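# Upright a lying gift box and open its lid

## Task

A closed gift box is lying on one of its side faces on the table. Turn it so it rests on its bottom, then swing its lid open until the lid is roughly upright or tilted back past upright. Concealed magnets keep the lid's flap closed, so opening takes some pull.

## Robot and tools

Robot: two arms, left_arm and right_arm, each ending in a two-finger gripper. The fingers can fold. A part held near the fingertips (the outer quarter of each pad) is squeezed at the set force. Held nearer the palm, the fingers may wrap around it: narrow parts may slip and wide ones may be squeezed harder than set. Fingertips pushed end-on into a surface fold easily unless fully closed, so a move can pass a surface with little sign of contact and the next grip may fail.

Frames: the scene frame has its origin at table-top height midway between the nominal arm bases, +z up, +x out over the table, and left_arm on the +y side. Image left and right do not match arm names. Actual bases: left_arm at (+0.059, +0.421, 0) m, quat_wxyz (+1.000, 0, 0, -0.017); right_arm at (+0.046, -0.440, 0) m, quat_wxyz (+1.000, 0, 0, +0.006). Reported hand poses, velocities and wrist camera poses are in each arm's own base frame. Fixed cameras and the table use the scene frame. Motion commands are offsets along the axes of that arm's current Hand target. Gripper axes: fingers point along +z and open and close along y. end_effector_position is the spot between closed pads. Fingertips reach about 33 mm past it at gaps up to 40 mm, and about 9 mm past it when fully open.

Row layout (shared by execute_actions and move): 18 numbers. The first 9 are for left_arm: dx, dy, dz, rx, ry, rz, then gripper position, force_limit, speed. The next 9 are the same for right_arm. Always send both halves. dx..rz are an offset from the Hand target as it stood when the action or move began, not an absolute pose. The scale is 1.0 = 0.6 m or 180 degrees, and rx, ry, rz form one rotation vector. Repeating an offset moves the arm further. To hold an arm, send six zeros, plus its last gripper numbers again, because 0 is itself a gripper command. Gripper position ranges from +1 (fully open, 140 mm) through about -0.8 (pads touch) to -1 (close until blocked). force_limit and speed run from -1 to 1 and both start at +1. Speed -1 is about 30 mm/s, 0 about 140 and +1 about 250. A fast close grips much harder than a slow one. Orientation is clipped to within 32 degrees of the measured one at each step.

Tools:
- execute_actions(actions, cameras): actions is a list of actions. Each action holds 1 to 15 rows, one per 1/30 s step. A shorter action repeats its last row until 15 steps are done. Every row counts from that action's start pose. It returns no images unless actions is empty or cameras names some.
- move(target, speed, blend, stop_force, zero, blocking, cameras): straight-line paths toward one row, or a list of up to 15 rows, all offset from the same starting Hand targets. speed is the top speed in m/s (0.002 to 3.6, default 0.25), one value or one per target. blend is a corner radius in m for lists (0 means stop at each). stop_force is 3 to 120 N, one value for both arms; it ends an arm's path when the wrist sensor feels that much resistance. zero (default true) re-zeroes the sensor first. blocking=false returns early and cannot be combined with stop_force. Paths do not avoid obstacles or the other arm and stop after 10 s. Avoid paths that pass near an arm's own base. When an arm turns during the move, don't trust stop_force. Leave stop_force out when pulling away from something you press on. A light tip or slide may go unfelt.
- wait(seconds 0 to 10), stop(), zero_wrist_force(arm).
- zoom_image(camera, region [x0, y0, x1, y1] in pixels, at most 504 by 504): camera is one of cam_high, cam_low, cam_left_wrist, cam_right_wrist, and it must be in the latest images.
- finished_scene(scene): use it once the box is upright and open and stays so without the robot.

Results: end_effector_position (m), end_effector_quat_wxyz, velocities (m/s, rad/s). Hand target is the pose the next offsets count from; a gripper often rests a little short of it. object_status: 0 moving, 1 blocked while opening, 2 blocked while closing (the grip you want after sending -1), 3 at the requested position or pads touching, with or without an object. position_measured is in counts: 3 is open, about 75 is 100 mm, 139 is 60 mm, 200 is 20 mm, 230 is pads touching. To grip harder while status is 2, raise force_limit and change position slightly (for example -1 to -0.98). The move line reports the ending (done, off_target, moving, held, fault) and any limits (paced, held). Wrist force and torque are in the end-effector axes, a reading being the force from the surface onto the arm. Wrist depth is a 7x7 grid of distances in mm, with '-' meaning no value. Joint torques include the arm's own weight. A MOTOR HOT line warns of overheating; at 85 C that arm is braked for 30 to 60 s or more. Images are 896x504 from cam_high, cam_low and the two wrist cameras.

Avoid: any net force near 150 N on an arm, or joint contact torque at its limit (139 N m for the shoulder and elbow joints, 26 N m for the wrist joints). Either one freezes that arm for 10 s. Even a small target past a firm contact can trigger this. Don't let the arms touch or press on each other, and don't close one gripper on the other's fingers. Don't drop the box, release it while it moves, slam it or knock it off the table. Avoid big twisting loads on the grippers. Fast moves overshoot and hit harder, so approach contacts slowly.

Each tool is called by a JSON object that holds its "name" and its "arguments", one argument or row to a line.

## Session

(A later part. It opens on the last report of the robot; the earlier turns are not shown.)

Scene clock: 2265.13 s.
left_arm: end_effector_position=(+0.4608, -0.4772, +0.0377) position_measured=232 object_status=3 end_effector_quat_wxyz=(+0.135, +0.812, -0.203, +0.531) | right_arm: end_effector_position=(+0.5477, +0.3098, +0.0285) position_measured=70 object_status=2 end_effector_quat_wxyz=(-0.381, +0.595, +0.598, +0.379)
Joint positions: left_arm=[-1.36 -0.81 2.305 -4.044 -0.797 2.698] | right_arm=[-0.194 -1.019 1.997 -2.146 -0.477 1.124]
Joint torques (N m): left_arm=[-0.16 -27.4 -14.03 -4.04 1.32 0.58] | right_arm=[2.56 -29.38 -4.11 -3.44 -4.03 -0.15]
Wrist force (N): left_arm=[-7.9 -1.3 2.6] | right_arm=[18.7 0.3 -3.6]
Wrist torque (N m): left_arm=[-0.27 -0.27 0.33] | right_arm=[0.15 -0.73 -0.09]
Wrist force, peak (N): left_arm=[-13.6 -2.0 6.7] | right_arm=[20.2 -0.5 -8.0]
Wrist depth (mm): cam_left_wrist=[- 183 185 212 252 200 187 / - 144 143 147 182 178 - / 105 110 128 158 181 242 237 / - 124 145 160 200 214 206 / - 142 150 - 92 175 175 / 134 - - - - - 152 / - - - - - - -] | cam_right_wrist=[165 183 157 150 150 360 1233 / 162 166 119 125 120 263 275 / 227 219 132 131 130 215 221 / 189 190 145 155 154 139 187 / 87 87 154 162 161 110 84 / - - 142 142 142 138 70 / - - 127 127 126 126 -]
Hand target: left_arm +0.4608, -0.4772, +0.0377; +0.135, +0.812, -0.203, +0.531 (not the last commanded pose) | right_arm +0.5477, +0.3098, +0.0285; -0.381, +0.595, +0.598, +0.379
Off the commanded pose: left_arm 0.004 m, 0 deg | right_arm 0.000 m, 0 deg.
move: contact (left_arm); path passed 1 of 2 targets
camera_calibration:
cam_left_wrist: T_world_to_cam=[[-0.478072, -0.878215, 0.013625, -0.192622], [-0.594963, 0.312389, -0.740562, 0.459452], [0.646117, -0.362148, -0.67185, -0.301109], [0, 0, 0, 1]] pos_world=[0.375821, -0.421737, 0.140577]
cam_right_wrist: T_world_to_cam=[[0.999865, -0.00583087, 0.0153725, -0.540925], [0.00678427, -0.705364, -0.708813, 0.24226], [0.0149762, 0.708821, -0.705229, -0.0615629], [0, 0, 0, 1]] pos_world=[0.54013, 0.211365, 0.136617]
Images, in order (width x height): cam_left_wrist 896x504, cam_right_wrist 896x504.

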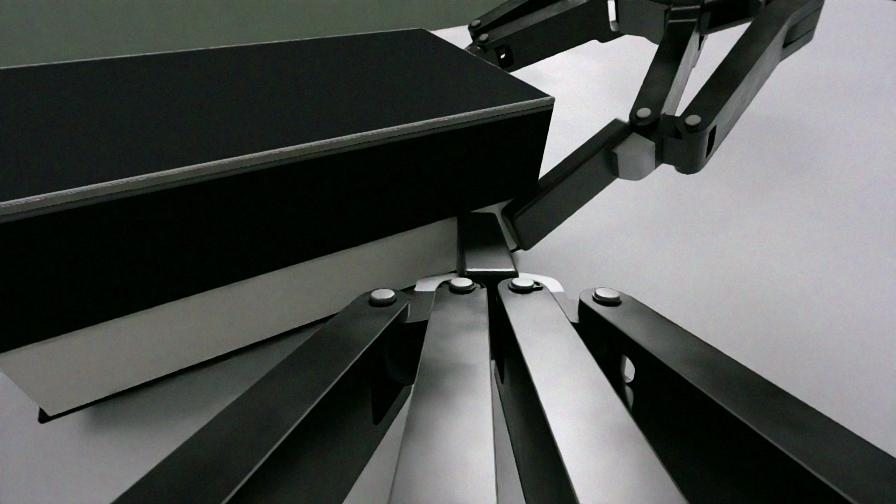

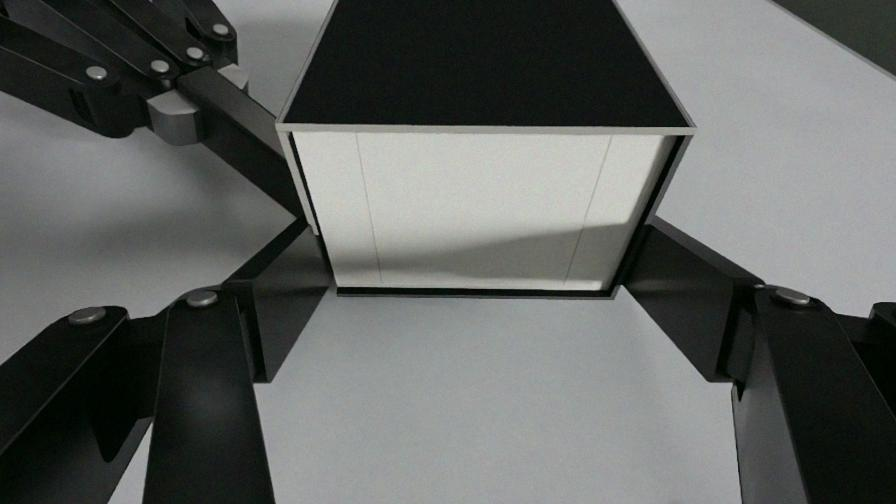

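{"name": "move", "arguments": {
  "target": [
    [-0.0122,0,0.00535,0,0,0,-1,-1,-0.5,0,0,0,0,0,0,-0.98,1,-1],
    [-0.0209,0.013,-0.0142,0,0,0,-1,-1,-0.5,0,0,0,0,0,0,1,-1,-1],
    [-0.0209,0.013,-0.0142,0,0,0,-1,-1,-0.5,-0.009,0,-0.051,0,0.02,0,1,-1,-1],
    [-0.0209,0.013,-0.0142,0,0,0,-1,-1,-0.5,-0.009,0,-0.051,0,0.08,0,1,-1,-1],
    [-0.0209,0.013,-0.0142,0,0,0,-1,-1,-0.5,-0.002,0,-0.02,0,0.08,0,1,-1,-1]
  ],
  "speed": 0.08,
  "blend": [0,0,0.005,0.005,0],
  "cameras": ["cam_left_wrist","cam_right_wrist"]
}}

{"name": "zoom_image", "arguments": {
  "camera": "cam_right_wrist",
  "region": [240, 80, 720, 340]
}}

Scene clock: 2502.07 s.
left_arm: end_effector_position=(+0.4458, -0.4780, +0.0296) position_measured=232 object_status=3 end_effector_quat_wxyz=(+0.135, +0.812, -0.203, +0.531) | right_arm: end_effector_position=(+0.5476, +0.2985, +0.0324) position_measured=3 object_status=3 end_effector_quat_wxyz=(-0.453, +0.543, +0.545, +0.450)
Joint positions: left_arm=[-1.4 -0.79 2.324 -4.06 -0.765 2.666] | right_arm=[-0.258 -0.912 1.903 -1.612 -0.321 0.597]
Joint torques (N m): left_arm=[-5.28 -23.04 -10.43 -4.9 1.66 -1.17] | right_arm=[-4.9 -54.08 -20.69 -0.22 0.33 -0.35]
Wrist force (N): left_arm=[1.0 -0.8 0.7] | right_arm=[4.1 1.2 3.1]
Wrist torque (N m): left_arm=[-0.25 -0.37 0.16] | right_arm=[0.10 -0.66 -0.01]
Wrist force, peak (N): left_arm=[-8.1 -1.2 2.8] | right_arm=[19.0 0.0 -3.7]
Wrist depth (mm): cam_left_wrist=[- 173 175 189 280 238 220 / - 135 143 154 - 185 292 / - 127 141 173 190 238 226 / 123 134 170 153 194 189 194 / - 157 - - 92 165 170 / - - - - - - 143 / - - - - - - -] | cam_right_wrist=[224 743 2272 282 2152 - 1460 / 189 217 168 147 146 419 1355 / 278 199 154 151 151 293 290 / 217 135 173 166 168 141 211 / 87 99 168 168 168 154 99 / - 134 138 138 138 138 99 / - 118 118 117 117 117 117]
Hand target: left_arm +0.4458, -0.4780, +0.0296; +0.135, +0.812, -0.203, +0.531 | right_arm +0.5477, +0.2984, +0.0325; -0.453, +0.543, +0.545, +0.450
Off the commanded pose: left_arm 0.000 m, 0 deg | right_arm 0.000 m, 0 deg.
move: done
camera_calibration:
cam_left_wrist: T_world_to_cam=[[-0.478071, -0.878215, 0.0136261, -0.200474], [-0.595011, 0.312414, -0.740513, 0.444831], [0.646073, -0.362125, -0.671904, -0.297152], [0, 0, 0, 1]] pos_world=[0.360821, -0.422637, 0.132477]
cam_right_wrist: T_world_to_cam=[[0.999886, -0.00940483, 0.0117758, -0.539844], [0.00538469, -0.506851, -0.862017, 0.183537], [0.0140757, 0.861982, -0.506743, -0.102448], [0, 0, 0, 1]] pos_world=[0.540236, 0.176257, 0.112654]
Images, in order (width x height): cam_left_wrist 896x504, cam_right_wrist 896x504.

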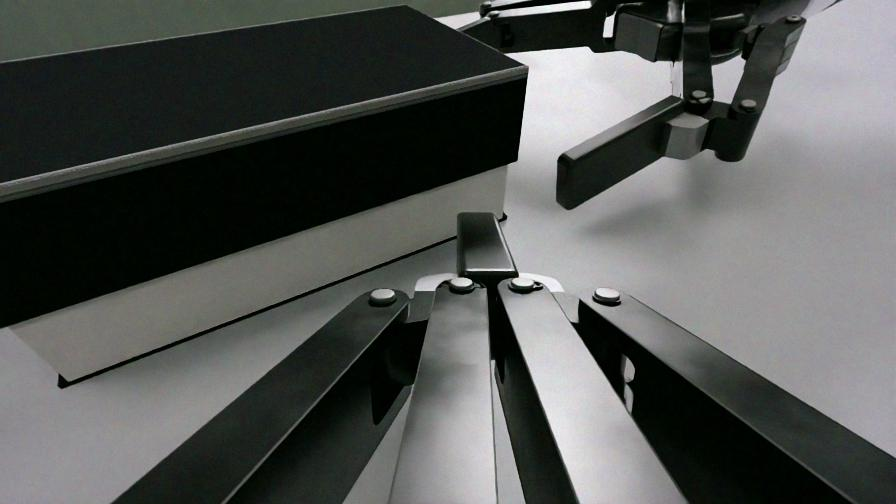

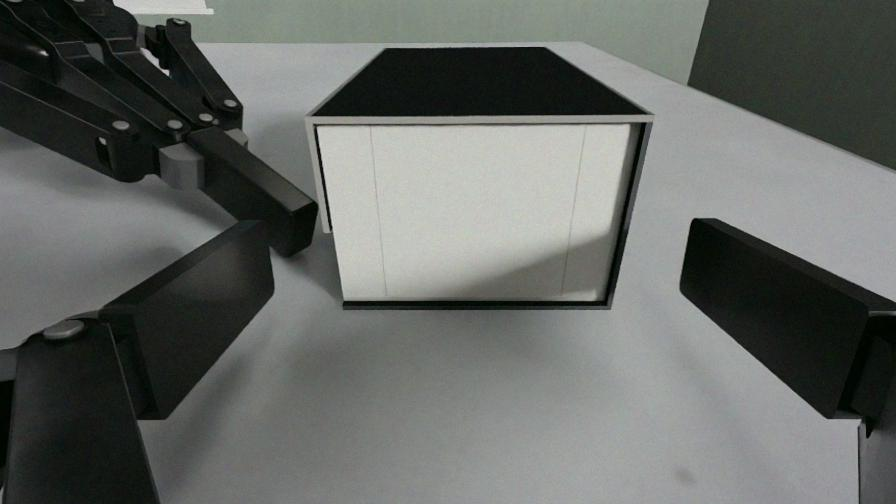

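Scaled by 1.050 from the camera's 896x504 image, which has a finer 1280x720 frame.

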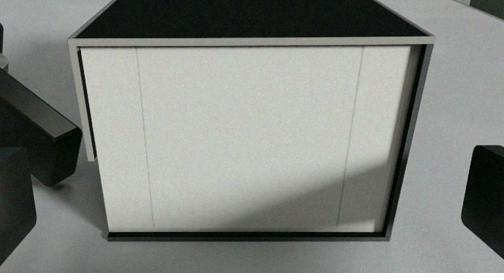

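{"name": "move", "arguments": {
  "target": [
    [0,0,0,0,0,0,-1,-1,-0.5,-0.0062,0.0013,0.0253,0,0,0,1,-1,-1],
    [0,0,0,0,0,0,-1,-1,-0.5,-0.0062,0.0013,0.0253,0,0,0,-1,1,-1]
  ],
  "speed": 0.06,
  "cameras": ["cam_left_wrist","cam_right_wrist"]
}}

{"name": "zoom_image", "arguments": {
  "camera": "cam_left_wrist",
  "region": [380, 100, 660, 280]
}}

{"name": "zoom_image", "arguments": {
  "camera": "cam_right_wrist",
  "region": [240, 80, 720, 340]
}}

Scene clock: 2537.40 s.
left_arm: end_effector_position=(+0.4458, -0.4780, +0.0296) position_measured=232 object_status=3 end_effector_quat_wxyz=(+0.135, +0.812, -0.203, +0.531) | right_arm: end_effector_position=(+0.5484, +0.3127, +0.0261) position_measured=69 object_status=0 end_effector_quat_wxyz=(-0.453, +0.543, +0.545, +0.450)
Joint positions: left_arm=[-1.4 -0.79 2.324 -4.06 -0.765 2.666] | right_arm=[-0.232 -0.897 1.913 -1.686 -0.3 0.649]
Joint torques (N m): left_arm=[-4.91 -23.13 -10.13 -4.89 1.8 -1.22] | right_arm=[-8.3 -49.45 -23.35 0.31 0.47 -0.45]
Wrist force (N): left_arm=[0.8 -0.9 0.4] | right_arm=[9.4 1.4 0.4]
Wrist torque (N m): left_arm=[-0.26 -0.33 0.16] | right_arm=[-0.13 -0.69 -0.35]
Wrist force, peak (N): left_arm=[1.0 -1.1 0.5] | right_arm=[9.6 1.3 0.5]
Wrist depth (mm): cam_left_wrist=[949 173 175 174 266 239 284 / - 135 143 154 192 211 289 / - 127 145 175 200 - 238 / 123 137 166 188 195 195 186 / 138 156 169 - 92 164 169 / 143 - - - - - - / - - - - - - -] | cam_right_wrist=[208 722 889 231 879 2210 1410 / 176 199 130 130 130 393 1326 / 243 181 139 137 137 275 272 / 204 203 147 149 149 140 200 / 87 89 146 158 157 110 84 / - 61 130 130 130 125 67 / - - 111 110 110 111 -]
Hand target: left_arm +0.4458, -0.4780, +0.0296; +0.135, +0.812, -0.203, +0.531 | right_arm +0.5484, +0.3127, +0.0260; -0.453, +0.543, +0.545, +0.450
Off the commanded pose: left_arm 0.000 m, 0 deg | right_arm 0.000 m, 0 deg.
move: done
camera_calibration:
cam_left_wrist: T_world_to_cam=[[-0.478071, -0.878215, 0.0136261, -0.200474], [-0.595011, 0.312414, -0.740513, 0.444831], [0.646073, -0.362125, -0.671904, -0.297152], [0, 0, 0, 1]] pos_world=[0.360821, -0.422637, 0.132477]
cam_right_wrist: T_world_to_cam=[[0.999882, -0.00947527, 0.0120506, -0.540449], [0.00558468, -0.506924, -0.861973, 0.185201], [0.0142761, 0.861939, -0.506812, -0.117985], [0, 0, 0, 1]] pos_world=[0.541035, 0.190457, 0.106355]
Images, in order (width x height): cam_left_wrist 896x504, cam_right_wrist 896x504.

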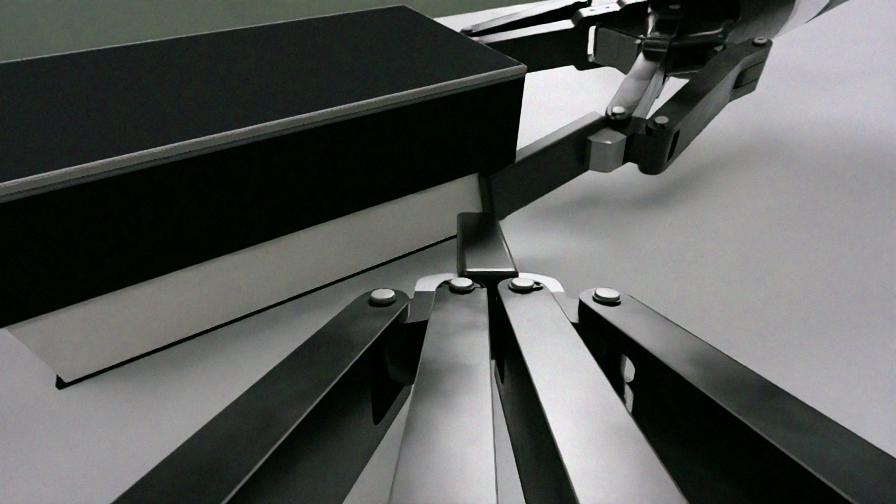

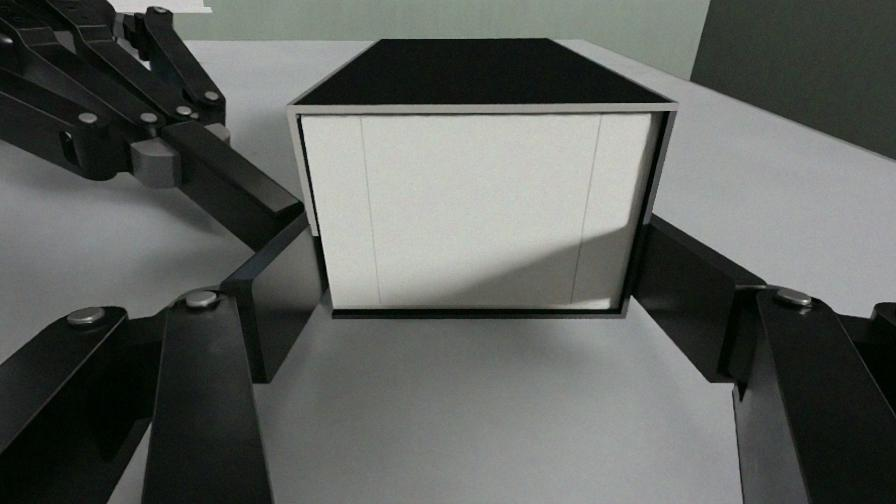

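Scaled by 1.800 from the camera's 896x504 image, which has a finer 1280x720 frame.

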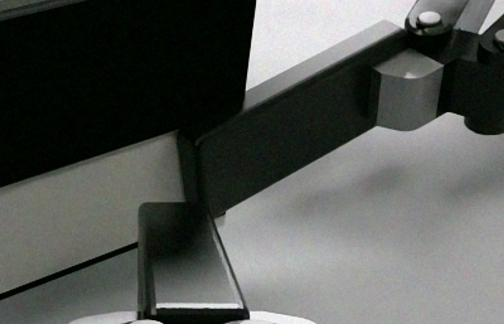

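Scaled by 1.050 from the camera's 896x504 image, which has a finer 1280x720 frame.

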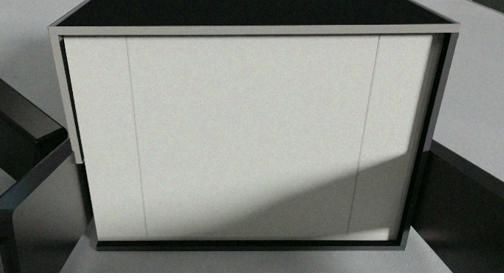

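{"name": "move", "arguments": {
  "target": [0.0083,-0.0138,0.0211,0,0,0,-1,-1,-0.5,0,0,0,0,0,0,-1,1,-1],
  "speed": 0.015,
  "stop_force": 3,
  "cameras": []
}}

{"name": "move", "arguments": {
  "target": [0.0214,0,-0.0094,0,0,0,-1,-1,-0.5,0,0,0,0,0,0,-1,1,-1],
  "speed": 0.015,
  "stop_force": 18,
  "cameras": ["cam_left_wrist","cam_right_wrist"]
}}

{"name": "zoom_image", "arguments": {
  "camera": "cam_left_wrist",
  "region": [380, 100, 660, 280]
}}

Scene clock: 2557.50 s.
left_arm: end_effector_position=(+0.4617, -0.4771, +0.0291) position_measured=232 object_status=3 end_effector_quat_wxyz=(+0.135, +0.812, -0.203, +0.531) | right_arm: end_effector_position=(+0.5484, +0.3127, +0.0261) position_measured=69 object_status=2 end_effector_quat_wxyz=(-0.453, +0.543, +0.545, +0.450)
Joint positions: left_arm=[-1.357 -0.783 2.297 -4.065 -0.799 2.7] | right_arm=[-0.232 -0.897 1.913 -1.686 -0.3 0.649]
Joint torques (N m): left_arm=[-6 -34.57 1.87 -2.84 2.48 -1.76] | right_arm=[1.98 -30.8 -23.39 -1.97 0.01 0.67]
Wrist force (N): left_arm=[-0.2 -0.3 -2.6] | right_arm=[8.3 3.3 1.7]
Wrist torque (N m): left_arm=[-0.27 -0.26 0.18] | right_arm=[-0.06 -0.72 -0.31]
Wrist force, peak (N): left_arm=[-0.2 0.1 -3.6] | right_arm=[9.8 1.3 0.5]
Wrist depth (mm): cam_left_wrist=[- 161 187 173 261 233 240 / - 134 133 142 162 192 - / - 109 127 150 181 217 - / - 123 144 123 187 199 193 / 119 140 81 - 92 159 164 / 135 143 - - - - - / - - - - - - -] | cam_right_wrist=[197 236 2251 232 236 1740 1394 / 172 191 130 130 130 393 1258 / 262 185 139 137 137 275 273 / 204 204 147 150 150 140 200 / 87 89 146 158 158 110 84 / - 61 130 130 130 125 70 / - - 111 110 110 110 -]
Hand target: left_arm +0.4617, -0.4771, +0.0291; +0.135, +0.812, -0.203, +0.531 | right_arm +0.5484, +0.3127, +0.0260; -0.453, +0.543, +0.545, +0.450
Off the commanded pose: left_arm 0.000 m, 0 deg | right_arm 0.000 m, 0 deg.
move: contact (left_arm)
No camera images: "cameras" was empty.

Scene clock: 2558.77 s.
left_arm: end_effector_position=(+0.4617, -0.4771, +0.0356) position_measured=232 object_status=3 end_effector_quat_wxyz=(+0.135, +0.812, -0.203, +0.531) | right_arm: end_effector_position=(+0.5484, +0.3127, +0.0261) position_measured=69 object_status=2 end_effector_quat_wxyz=(-0.453, +0.543, +0.545, +0.450)
Joint positions: left_arm=[-1.357 -0.803 2.302 -4.049 -0.799 2.7] | right_arm=[-0.232 -0.897 1.913 -1.686 -0.3 0.649]
Joint torques (N m): left_arm=[-5.38 -26.63 -13.39 -3.65 2.23 0.08] | right_arm=[1.5 -31.46 -22.53 -2.52 -2.51 -1.13]
Wrist force (N): left_arm=[-7.6 -1.0 2.7] | right_arm=[17.1 0.3 1.9]
Wrist torque (N m): left_arm=[-0.29 -0.25 0.14] | right_arm=[0.11 -0.74 0.08]
Wrist force, peak (N): left_arm=[-15.9 -0.6 7.5] | right_arm=[20.8 -0.5 0.5]
Wrist depth (mm): cam_left_wrist=[- - 188 193 263 237 246 / - 151 153 150 264 203 - / - 116 127 154 185 189 237 / - 124 143 157 198 204 203 / 120 141 149 - 92 171 176 / 136 147 - - - - 149 / - - - - - - -] | cam_right_wrist=[191 231 2251 213 210 - 1524 / 170 182 130 129 129 435 1227 / 281 187 139 136 136 256 273 / 205 204 147 150 150 140 200 / 87 89 146 158 158 110 84 / - 61 130 130 130 125 70 / - - 111 111 110 110 -]
Hand target: left_arm +0.4617, -0.4771, +0.0355; +0.135, +0.812, -0.203, +0.531 (not the last commanded pose) | right_arm +0.5484, +0.3127, +0.0260; -0.453, +0.543, +0.545, +0.450
Off the commanded pose: left_arm 0.008 m, 0 deg | right_arm 0.000 m, 0 deg.
move: contact (left_arm)
camera_calibration:
cam_left_wrist: T_world_to_cam=[[-0.478062, -0.878224, 0.013378, -0.192137], [-0.595018, 0.312619, -0.740421, 0.45853], [0.646073, -0.361927, -0.67201, -0.302969], [0, 0, 0, 1]] pos_world=[0.376721, -0.421737, 0.138477]
cam_right_wrist: T_world_to_cam=[[0.999882, -0.00947527, 0.0120506, -0.540449], [0.00558468, -0.506924, -0.861973, 0.185201], [0.0142761, 0.861939, -0.506812, -0.117985], [0, 0, 0, 1]] pos_world=[0.541035, 0.190457, 0.106355]
Images, in order (width x height): cam_left_wrist 896x504, cam_right_wrist 896x504.

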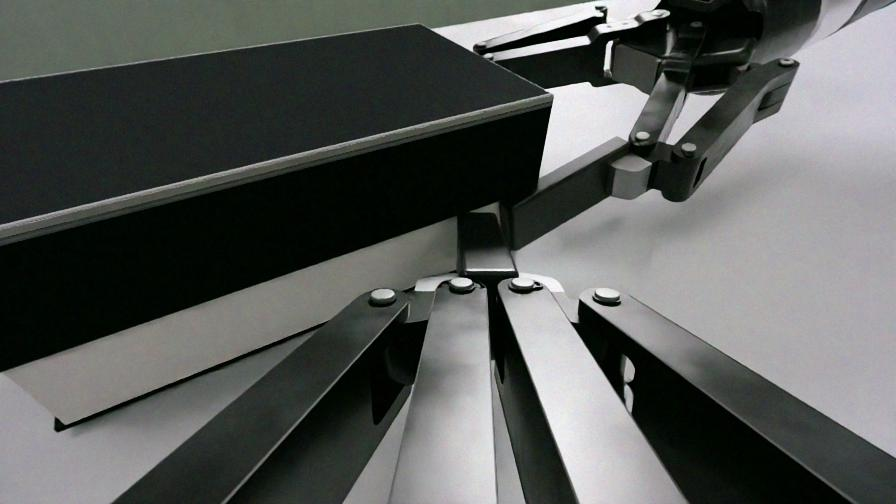

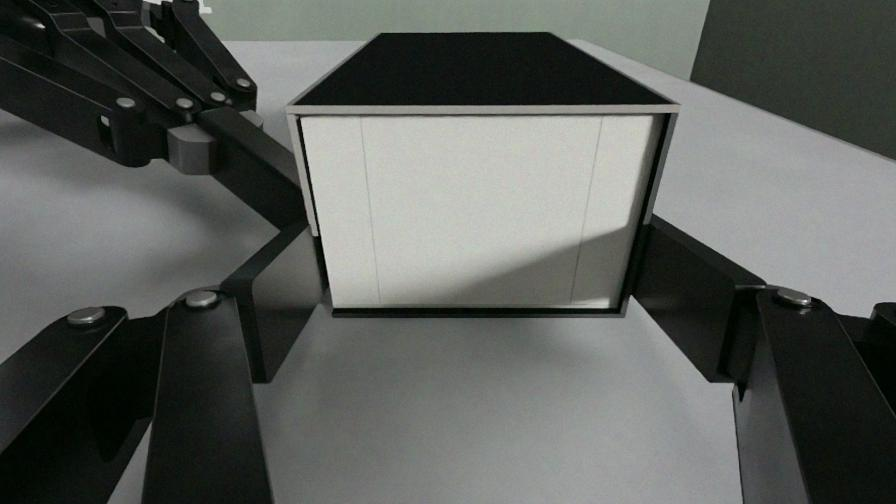

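Scaled by 1.800 from the camera's 896x504 image, which has a finer 1280x720 frame.

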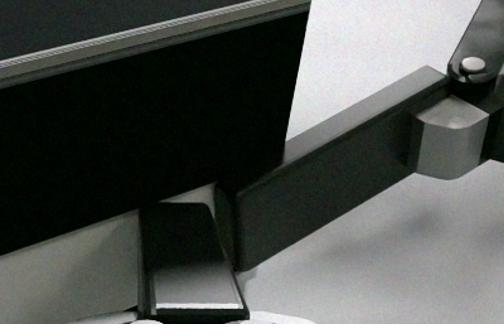

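{"name": "move", "arguments": {
  "target": [0.0137,0,-0.006,0,0,0,-1,-1,-0.5,0,0,0,0,0,0,-1,1,-1],
  "speed": 0.01,
  "stop_force": 20,
  "cameras": ["cam_left_wrist","cam_right_wrist"]
}}

{"name": "zoom_image", "arguments": {
  "camera": "cam_left_wrist",
  "region": [380, 100, 660, 280]
}}

Scene clock: 2636.03 s.
left_arm: end_effector_position=(+0.4617, -0.4771, +0.0445) position_measured=232 object_status=3 end_effector_quat_wxyz=(+0.135, +0.812, -0.203, +0.531) | right_arm: end_effector_position=(+0.5485, +0.3127, +0.0261) position_measured=69 object_status=2 end_effector_quat_wxyz=(-0.453, +0.543, +0.545, +0.450)
Joint positions: left_arm=[-1.357 -0.831 2.308 -4.027 -0.799 2.7] | right_arm=[-0.232 -0.897 1.913 -1.686 -0.3 0.649]
Joint torques (N m): left_arm=[9.47 -31.14 -15.89 -9.12 6.12 -0.33] | right_arm=[1.75 -31.46 -7.44 0.1 -9.31 -0.95]
Wrist force (N): left_arm=[-20.7 4.4 -3.5] | right_arm=[37.6 9.8 -5.2]
Wrist torque (N m): left_arm=[-0.46 -0.22 0.14] | right_arm=[-0.44 -0.89 0.33]
Wrist force, peak (N): left_arm=[-22.2 4.1 -3.1] | right_arm=[41.5 3.2 -5.7]
Wrist depth (mm): cam_left_wrist=[142 158 176 278 267 243 258 / 105 112 133 152 271 217 - / 101 109 127 161 192 193 - / - 128 145 155 217 - 217 / - 140 82 - 92 181 - / 159 - - - - - 163 / - - - - - - -] | cam_right_wrist=[182 207 166 167 167 2272 1505 / 168 174 124 128 123 356 1341 / 284 262 136 133 132 258 274 / 205 204 148 152 151 138 200 / 86 89 146 159 158 110 84 / - - 131 131 130 126 70 / - - 111 111 111 108 -]
Hand target: left_arm +0.4617, -0.4770, +0.0445; +0.135, +0.812, -0.203, +0.531 | right_arm +0.5484, +0.3127, +0.0260; -0.453, +0.543, +0.545, +0.450
Off the commanded pose: left_arm 0.000 m, 0 deg | right_arm 0.000 m, 0 deg.
move: done
camera_calibration:
cam_left_wrist: T_world_to_cam=[[-0.478144, -0.87818, 0.0133453, -0.192115], [-0.595016, 0.312718, -0.74038, 0.465197], [0.646014, -0.361949, -0.672056, -0.296865], [0, 0, 0, 1]] pos_world=[0.37672, -0.421637, 0.147477]
cam_right_wrist: T_world_to_cam=[[0.999882, -0.00942463, 0.0121368, -0.540467], [0.00568467, -0.506923, -0.861973, 0.185146], [0.0142762, 0.86194, -0.50681, -0.117985], [0, 0, 0, 1]] pos_world=[0.541035, 0.190457, 0.106355]
Images, in order (width x height): cam_left_wrist 896x504, cam_right_wrist 896x504.

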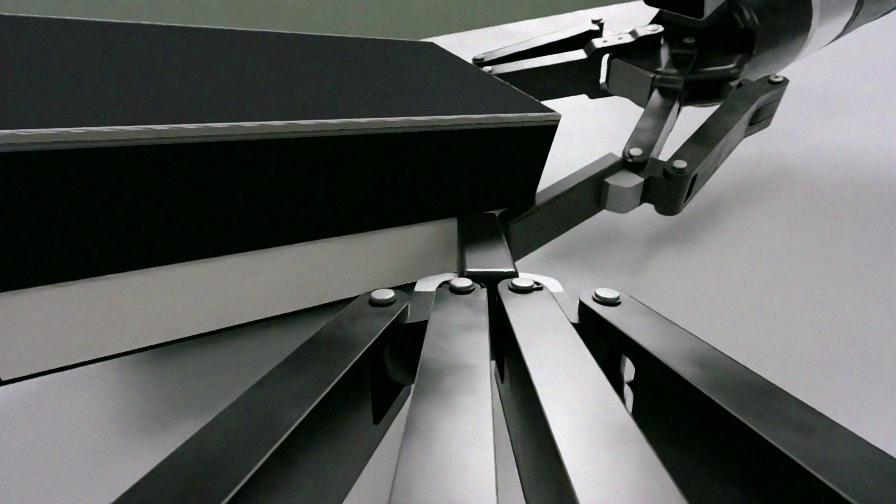

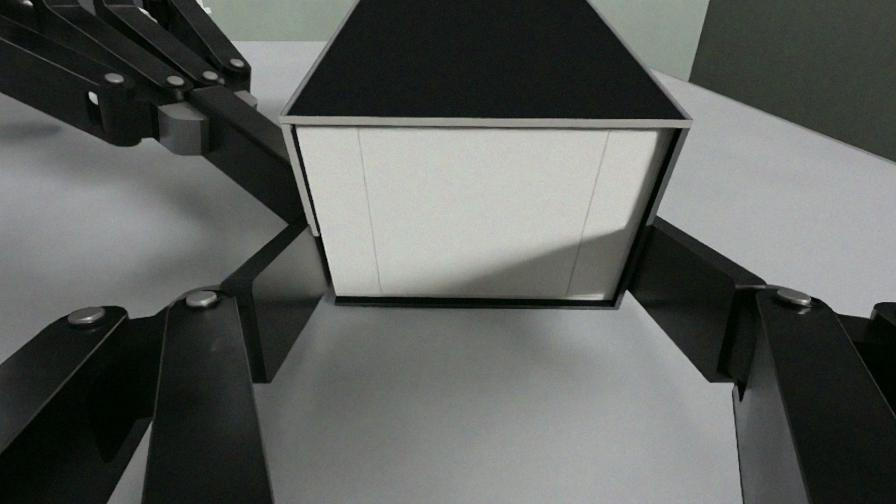

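Scaled by 1.800 from the camera's 896x504 image, which has a finer 1280x720 frame.

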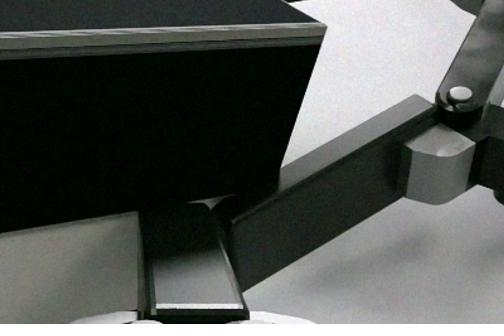

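{"name": "move", "arguments": {
  "target": [
    [-0.01526,0,0.00668,0,0,0,-1,-1,-0.5,0,0,0,0,0,0,-1,1,-1],
    [-0.0323,0.0305,-0.0402,0,0,0,-1,-1,-0.5,0,0,0,0,0,0,-1,1,-1],
    [0.1767,-0.0634,-0.2426,0,0,0,-1,-1,-0.5,0,0,0,0,0,0,-1,1,-1],
    [0.1963,-0.2933,-0.2828,-0.2793,-0.0894,-0.4155,-1,-1,-0.5,0.2064,0.0851,-0.1114,0.07977,-0.06629,-0.02467,-1,1,-1]
  ],
  "speed": [0.05,0.1,0.25,0.3],
  "blend": [0.001,0.01,0.03,0],
  "cameras": ["cam_left_wrist","cam_right_wrist","cam_high","cam_low"]
}}

Scene clock: 2762.87 s.
left_arm: end_effector_position=(+0.4495, -0.2701, +0.2196) position_measured=232 object_status=3 end_effector_quat_wxyz=(+0.699, +0.699, +0.108, +0.110) | right_arm: end_effector_position=(+0.5998, +0.2701, +0.1600) position_measured=69 object_status=2 end_effector_quat_wxyz=(-0.441, +0.504, +0.662, +0.337)
Joint positions: left_arm=[-0.31 -0.934 2.306 -4.514 -2.523 1.572] | right_arm=[-0.209 -0.977 1.401 -1.162 -0.608 0.639]
Joint torques (N m): left_arm=[0.35 -36.16 -5.98 -2.22 -1.01 -1.74] | right_arm=[-2.27 -53.82 -9.49 -1.97 2.9 -0.22]
Wrist force (N): left_arm=[2.0 0.6 0.4] | right_arm=[1.1 0.9 2.8]
Wrist torque (N m): left_arm=[0.06 -0.43 0.21] | right_arm=[0.15 -0.59 -0.02]
Wrist force, peak (N): left_arm=[-21.2 4.3 -3.7] | right_arm=[38.0 9.7 -5.3]
Wrist depth (mm): cam_left_wrist=[244 - 250 - - - 2091 / - - 263 420 - - 2229 / - - - - 767 - - / 243 360 - - 788 - - / 245 - - - 92 86 2037 / - - - - - - - / - - - - - - -] | cam_right_wrist=[784 748 205 172 172 840 1614 / 607 607 124 129 123 560 2062 / 476 476 134 133 129 450 1963 / 391 406 148 152 154 138 1593 / 90 89 311 319 311 110 84 / - - 288 286 285 279 70 / - - 255 253 253 253 -]
Hand target: left_arm +0.4495, -0.2701, +0.2197; +0.699, +0.699, +0.108, +0.110 | right_arm +0.5998, +0.2700, +0.1600; -0.441, +0.504, +0.662, +0.337
Off the commanded pose: left_arm 0.000 m, 0 deg | right_arm 0.000 m, 0 deg.
move: done
camera_calibration:
cam_left_wrist: T_world_to_cam=[[0.000471312, 0.0113636, 0.999935, -0.210133], [-0.999851, 0.0172351, 0.000275407, 0.462338], [-0.0172309, -0.999787, 0.01137, -0.120719], [0, 0, 0, 1]] pos_world=[0.460288, -0.126274, 0.211364]
cam_right_wrist: T_world_to_cam=[[0.967403, 0.252622, 0.0176984, -0.646068], [0.18321, -0.649918, -0.737591, 0.19092], [-0.174829, 0.716791, -0.675016, 0.165437], [0, 0, 0, 1]] pos_world=[0.618953, 0.168709, 0.263927]

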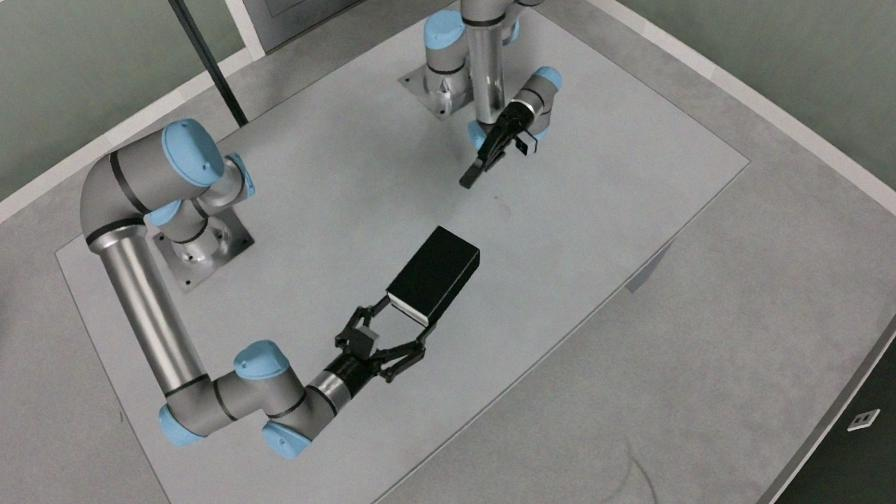

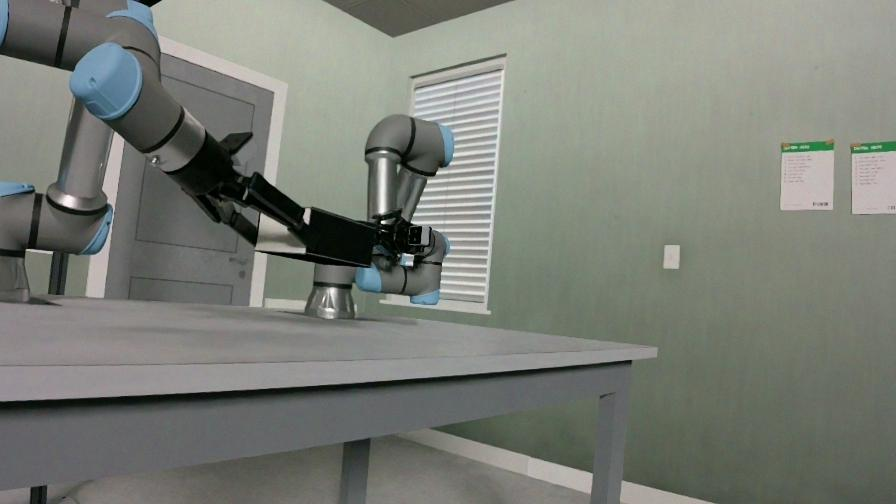

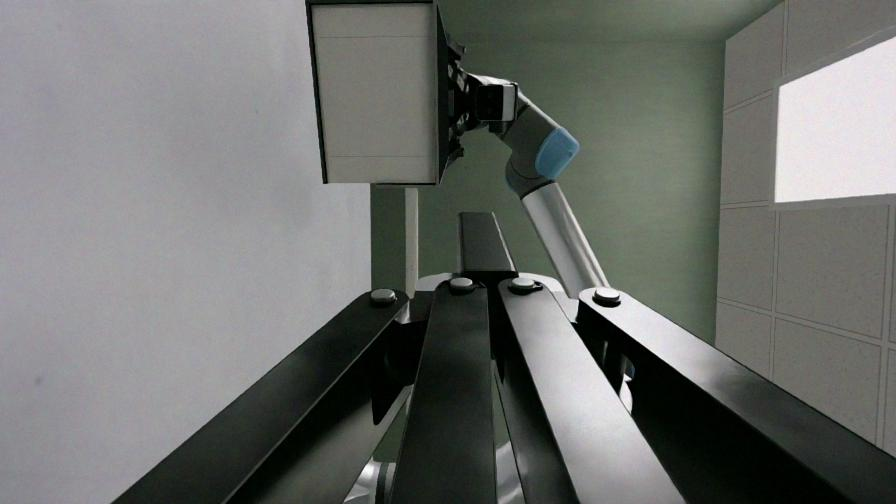

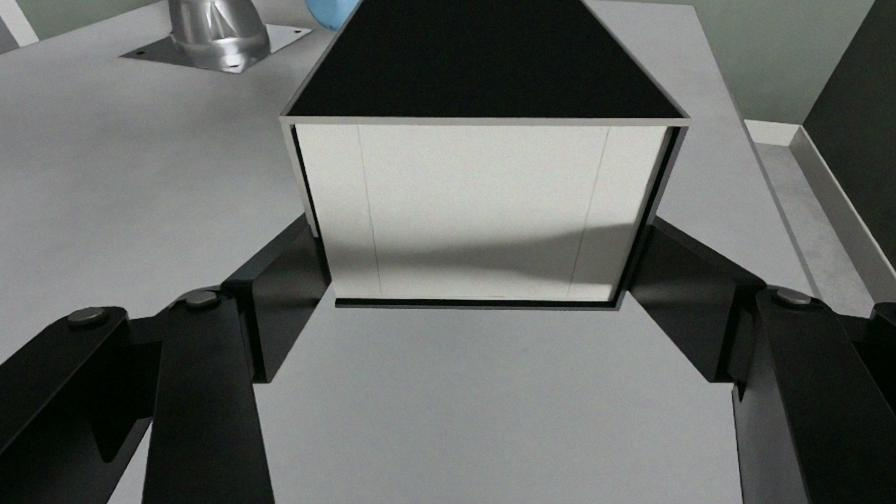

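{"name": "move", "arguments": {
  "target": [
    [0.0383,-0.0883,0.0,0,0,0,-0.22,-1,-0.5,0,0,0,0,0,0,-1,1,-1],
    [0.0383,-0.0883,0.1433,0,0,0,-0.22,-1,-0.5,0,0,0,0,0,0,-1,1,-1]
  ],
  "speed": 0.15,
  "blend": [0.01,0],
  "cameras": ["cam_left_wrist","cam_high","cam_low"]
}}

{"name": "zoom_image", "arguments": {
  "camera": "cam_left_wrist",
  "region": [300, 0, 660, 300]
}}

Scene clock: 2787.50 s.
left_arm: end_effector_position=(+0.4976, -0.3450, +0.1667) position_measured=157 object_status=3 end_effector_quat_wxyz=(+0.699, +0.699, +0.108, +0.109) | right_arm: end_effector_position=(+0.5998, +0.2700, +0.1600) position_measured=69 object_status=2 end_effector_quat_wxyz=(-0.441, +0.504, +0.662, +0.337)
Joint positions: left_arm=[-0.454 -0.75 2.135 -4.527 -2.379 1.572] | right_arm=[-0.209 -0.977 1.401 -1.162 -0.608 0.639]
Joint torques (N m): left_arm=[-4.28 -44.93 -2.24 -3.19 0.25 1.7] | right_arm=[-4.82 -60.27 -9.8 -0.57 2.32 0.77]
Wrist force (N): left_arm=[2.2 0.5 0.5] | right_arm=[1.0 0.6 3.1]
Wrist torque (N m): left_arm=[0.02 -0.47 0.35] | right_arm=[0.09 -0.56 -0.02]
Wrist force, peak (N): left_arm=[2.2 0.5 2.8] | right_arm=[1.0 0.9 3.4]
Wrist depth (mm): cam_left_wrist=[182 - - 173 - - 2411 / 182 - - 181 182 2411 2129 / 182 243 - 191 592 - 2250 / 182 - - 196 166 - 1969 / 182 - - 2748 - 92 - / - - - 2685 - - - / - - - - - - -] | cam_right_wrist=[784 730 205 172 171 966 1978 / 606 604 124 129 123 601 2044 / 475 480 133 133 132 451 2097 / 393 402 148 152 151 138 1573 / 90 89 311 321 311 110 84 / - - 287 285 286 278 70 / - - 254 253 254 253 -]
Hand target: left_arm +0.4976, -0.3451, +0.1668; +0.699, +0.699, +0.108, +0.110 | right_arm +0.5998, +0.2700, +0.1600; -0.441, +0.504, +0.662, +0.337
Off the commanded pose: left_arm 0.000 m, 0 deg | right_arm 0.000 m, 0 deg.
move: done
camera_calibration:
cam_left_wrist: T_world_to_cam=[[0.000573528, 0.0113611, 0.999935, -0.15646], [-0.999848, 0.0174341, 0.000375395, 0.511759], [-0.0174287, -0.999783, 0.0113694, -0.194072], [0, 0, 0, 1]] pos_world=[0.508388, -0.201174, 0.158464]
Images, in order (width x height): cam_high 896x504, cam_low 896x504, cam_left_wrist 896x504.

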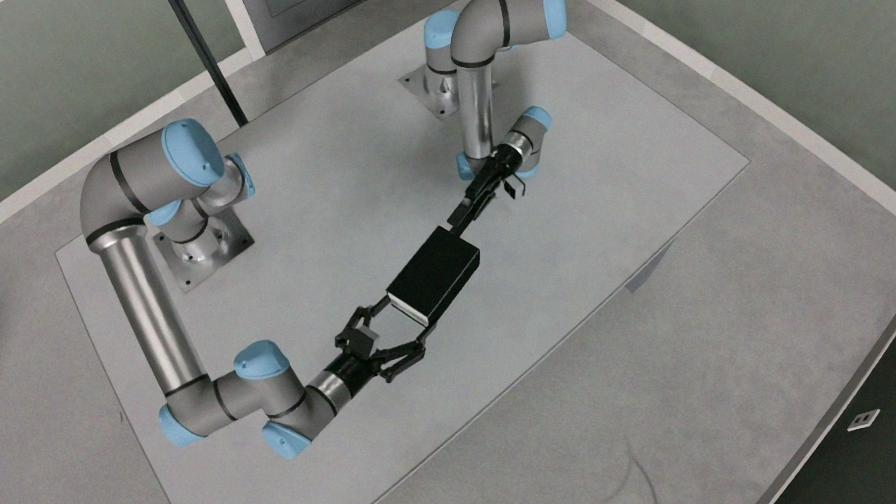

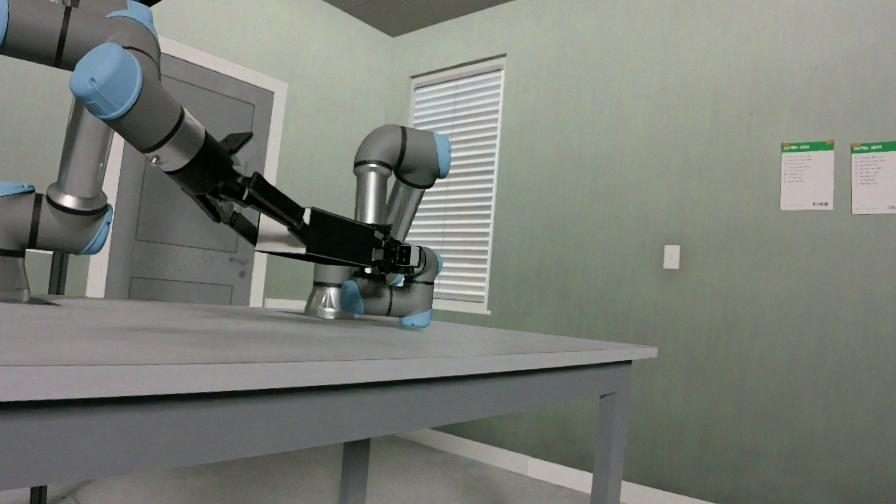

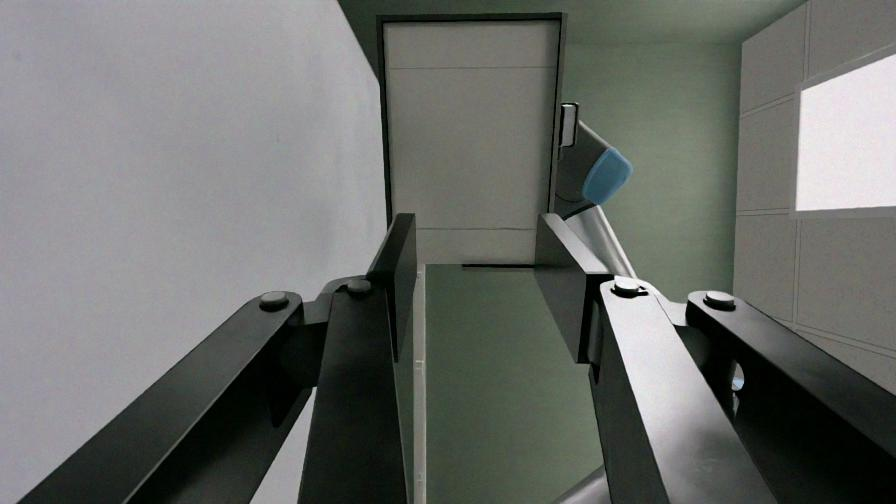

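Scaled by 1.400 from the camera's 896x504 image, which has a finer 1280x720 frame.

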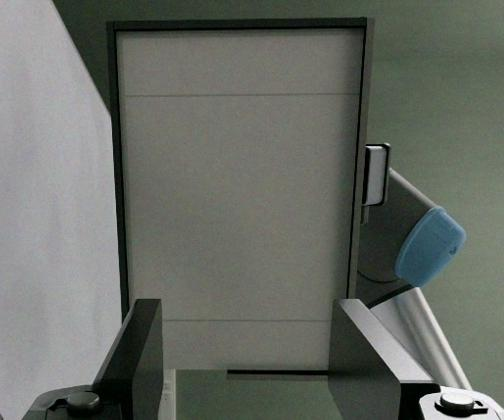

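{"name": "move", "arguments": {
  "target": [0,-0.005,0,0,0,0,-0.29,-1,-0.5,0,0,0,0,0,0,-1,1,-1],
  "speed": 0.1,
  "cameras": []
}}

{"name": "move", "arguments": {
  "target": [0,0,0.05,0,0,0,-0.29,-1,-0.5,0,0,0,0,0,0,-1,1,-1],
  "speed": 0.02,
  "stop_force": 3,
  "cameras": ["cam_left_wrist"]
}}

{"name": "zoom_image", "arguments": {
  "camera": "cam_left_wrist",
  "region": [330, 0, 630, 250]
}}

Scene clock: 2838.23 s.
left_arm: end_effector_position=(+0.4976, -0.3451, +0.1637) position_measured=165 object_status=3 end_effector_quat_wxyz=(+0.699, +0.699, +0.108, +0.110) | right_arm: end_effector_position=(+0.5998, +0.2700, +0.1600) position_measured=69 object_status=2 end_effector_quat_wxyz=(-0.441, +0.504, +0.662, +0.337)
Joint positions: left_arm=[-0.455 -0.742 2.132 -4.533 -2.378 1.572] | right_arm=[-0.209 -0.977 1.401 -1.162 -0.608 0.639]
Joint torques (N m): left_arm=[-6.47 -34.2 -10.44 -2.41 0.79 -0.32] | right_arm=[-4.62 -59.37 -10.32 -2.52 2.46 0.89]
Wrist force (N): left_arm=[2.1 0.5 0.3] | right_arm=[1.2 0.7 2.9]
Wrist torque (N m): left_arm=[0.02 -0.46 0.35] | right_arm=[0.11 -0.61 -0.02]
Wrist force, peak (N): left_arm=[2.5 0.6 0.5] | right_arm=[1.1 1.0 3.3]
Wrist depth (mm): cam_left_wrist=[- 254 - - - - 1846 / 188 207 - 182 182 - - / 188 274 - 190 589 2411 - / 179 - - 196 197 - - / 188 222 - - 112 92 - / - - - - - - - / - - - - - - -] | cam_right_wrist=[823 719 171 172 172 837 - / 607 603 124 129 123 569 1917 / 477 473 134 133 132 452 1887 / 391 405 148 151 150 138 1614 / 90 89 311 320 310 110 84 / - - 288 287 287 279 70 / - - 253 254 253 253 -]
Hand target: left_arm +0.4976, -0.3451, +0.1638; +0.699, +0.699, +0.108, +0.110 | right_arm +0.5998, +0.2700, +0.1600; -0.441, +0.504, +0.662, +0.337
Off the commanded pose: left_arm 0.000 m, 0 deg | right_arm 0.000 m, 0 deg.
move: done
No camera images: "cameras" was empty.

Scene clock: 2840.47 s.
left_arm: end_effector_position=(+0.5045, -0.3668, +0.1638) position_measured=165 object_status=3 end_effector_quat_wxyz=(+0.699, +0.699, +0.108, +0.109) | right_arm: end_effector_position=(+0.5998, +0.2700, +0.1600) position_measured=69 object_status=2 end_effector_quat_wxyz=(-0.441, +0.504, +0.662, +0.337)
Joint positions: left_arm=[-0.496 -0.737 2.104 -4.51 -2.337 1.572] | right_arm=[-0.209 -0.977 1.401 -1.162 -0.608 0.639]
Joint torques (N m): left_arm=[7.05 -49.34 -0.44 -3.58 0.2 1.32] | right_arm=[8.65 -58.58 -10.25 1.02 2.43 0.75]
Wrist force (N): left_arm=[2.4 0.4 0.3] | right_arm=[1.2 0.8 2.9]
Wrist torque (N m): left_arm=[0.02 -0.54 0.37] | right_arm=[0.12 -0.60 -0.02]
Wrist force, peak (N): left_arm=[0.9 2.0 -12.2] | right_arm=[-6.6 1.9 -9.1]
Wrist depth (mm): cam_left_wrist=[- - - 152 151 - 1986 / 178 227 - 159 159 2813 - / 179 221 - 168 555 2917 1969 / - - - 175 175 2363 2748 / - - - 126 112 92 - / - - - - - - - / - - - - - - -] | cam_right_wrist=[810 737 187 172 172 864 2027 / 607 604 124 129 123 598 1995 / 473 477 133 133 132 451 1887 / 391 405 148 151 151 138 1593 / 90 89 313 321 309 110 84 / - - 287 286 286 279 70 / - - 254 253 253 252 -]
Hand target: left_arm +0.5045, -0.3668, +0.1638; +0.699, +0.699, +0.108, +0.110 (not the last commanded pose) | right_arm +0.5998, +0.2700, +0.1600; -0.441, +0.504, +0.662, +0.337
Off the commanded pose: left_arm 0.007 m, 0 deg | right_arm 0.000 m, 0 deg.
move: contact (left_arm)
camera_calibration:
cam_left_wrist: T_world_to_cam=[[0.000474878, 0.0114635, 0.999934, -0.153244], [-0.99985, 0.0173351, 0.000276103, 0.519031], [-0.0173308, -0.999784, 0.01147, -0.21568], [0, 0, 0, 1]] pos_world=[0.515288, -0.222874, 0.155564]
Images, in order (width x height): cam_left_wrist 896x504.

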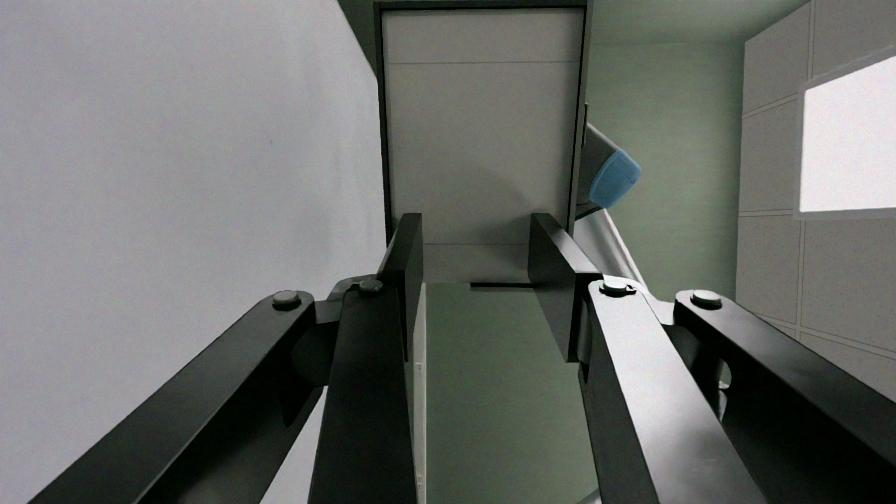

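Scaled by 1.680 from the camera's 896x504 image, which has a finer 1280x720 frame.

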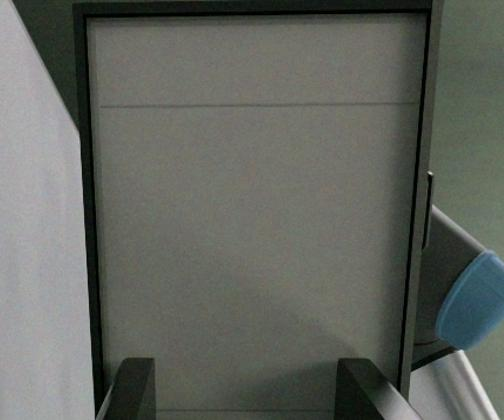

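{"name": "move", "arguments": {
  "target": [0,0.005,0,0,0,0,-0.2,-1,-1,0,0,0,0,0,0,-1,1,-1],
  "speed": 0.05,
  "cameras": []
}}

{"name": "move", "arguments": {
  "target": [0,0,0.0167,0,0,0,-0.2,-1,-1,0,0,0,0,0,0,-1,1,-1],
  "speed": 0.01,
  "stop_force": 3,
  "cameras": ["cam_left_wrist"]
}}

{"name": "zoom_image", "arguments": {
  "camera": "cam_left_wrist",
  "region": [330, 150, 630, 330]
}}

Scene clock: 2869.47 s.
left_arm: end_effector_position=(+0.5045, -0.3667, +0.1669) position_measured=154 object_status=3 end_effector_quat_wxyz=(+0.699, +0.699, +0.108, +0.110) | right_arm: end_effector_position=(+0.5998, +0.2700, +0.1600) position_measured=69 object_status=2 end_effector_quat_wxyz=(-0.441, +0.504, +0.662, +0.337)
Joint positions: left_arm=[-0.496 -0.745 2.106 -4.503 -2.337 1.572] | right_arm=[-0.209 -0.977 1.401 -1.162 -0.608 0.639]
Joint torques (N m): left_arm=[5.61 -37.16 -2.24 -1.64 0.47 0.59] | right_arm=[9.01 -60.23 -11.03 1.05 2.2 0.69]
Wrist force (N): left_arm=[2.2 0.4 0.5] | right_arm=[1.1 0.7 3.1]
Wrist torque (N m): left_arm=[0.02 -0.48 0.36] | right_arm=[0.11 -0.56 -0.02]
Wrist force, peak (N): left_arm=[2.6 0.3 0.6] | right_arm=[1.1 1.2 3.2]
Wrist depth (mm): cam_left_wrist=[182 - - 152 154 - - / 192 - - 159 159 - - / 182 - - 168 568 - 2002 / - - - 175 172 - - / 182 214 - - - 92 - / - - - 2655 - - - / - - - - - - -] | cam_right_wrist=[781 739 204 172 171 974 1963 / 603 600 124 129 123 567 2044 / 474 473 133 133 132 450 2011 / 391 403 148 152 150 138 1593 / 90 89 313 318 312 110 84 / - - 286 286 286 279 70 / - - 253 253 253 253 -]
Hand target: left_arm +0.5045, -0.3668, +0.1668; +0.699, +0.699, +0.108, +0.110 | right_arm +0.5998, +0.2700, +0.1600; -0.441, +0.504, +0.662, +0.337
Off the commanded pose: left_arm 0.000 m, 0 deg | right_arm 0.000 m, 0 deg.
move: done
No camera images: "cameras" was empty.

Scene clock: 2870.50 s.
left_arm: end_effector_position=(+0.5048, -0.3674, +0.1669) position_measured=154 object_status=3 end_effector_quat_wxyz=(+0.699, +0.699, +0.108, +0.110) | right_arm: end_effector_position=(+0.5998, +0.2700, +0.1600) position_measured=69 object_status=2 end_effector_quat_wxyz=(-0.441, +0.504, +0.662, +0.337)
Joint positions: left_arm=[-0.497 -0.745 2.105 -4.503 -2.336 1.572] | right_arm=[-0.209 -0.977 1.401 -1.162 -0.608 0.639]
Joint torques (N m): left_arm=[5.97 -46.23 -0.86 -2.94 -1.38 0.77] | right_arm=[8.77 -59.25 -10.45 1.18 2.46 0.41]
Wrist force (N): left_arm=[1.5 0.9 -4.4] | right_arm=[-1.6 1.5 -1.1]
Wrist torque (N m): left_arm=[-0.19 -0.55 0.38] | right_arm=[0.19 -0.48 -0.04]
Wrist force, peak (N): left_arm=[0.4 2.4 -10.6] | right_arm=[-5.7 2.2 -7.0]
Wrist depth (mm): cam_left_wrist=[182 - - 152 152 2882 - / 183 - - 158 160 - 2020 / - 227 - 167 563 - 2073 / 192 224 - 173 171 - 2655 / - - - 3109 109 92 - / - - - - - - - / - - - - - - -] | cam_right_wrist=[769 748 171 171 172 797 1932 / 610 606 124 129 123 569 1917 / 477 471 133 133 132 451 1859 / 392 404 148 152 151 138 1593 / 90 89 312 321 311 110 84 / - - 287 286 287 279 67 / - - 254 253 254 254 -]
Hand target: left_arm +0.5048, -0.3674, +0.1669; +0.699, +0.699, +0.108, +0.110 (not the last commanded pose) | right_arm +0.5998, +0.2700, +0.1600; -0.441, +0.504, +0.662, +0.337
Off the commanded pose: left_arm 0.009 m, 0 deg | right_arm 0.000 m, 0 deg.
move: contact (left_arm)
camera_calibration:
cam_left_wrist: T_world_to_cam=[[0.000376207, 0.0115659, 0.999933, -0.156262], [-0.999851, 0.0172362, 0.000176811, 0.519337], [-0.017233, -0.999785, 0.0115707, -0.216477], [0, 0, 0, 1]] pos_world=[0.515588, -0.223574, 0.158664]
Images, in order (width x height): cam_left_wrist 896x504.

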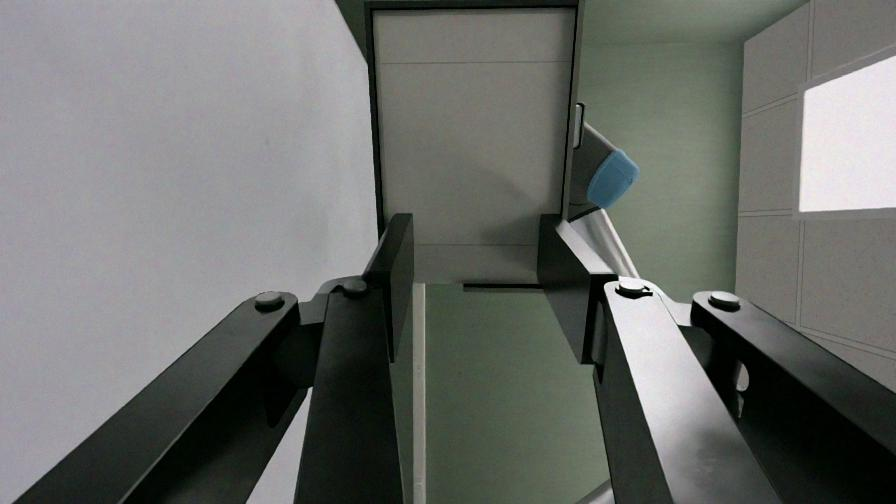

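Scaled by 1.680 from the camera's 896x504 image, which has a finer 1280x720 frame.

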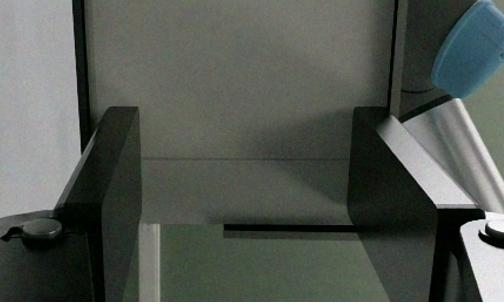

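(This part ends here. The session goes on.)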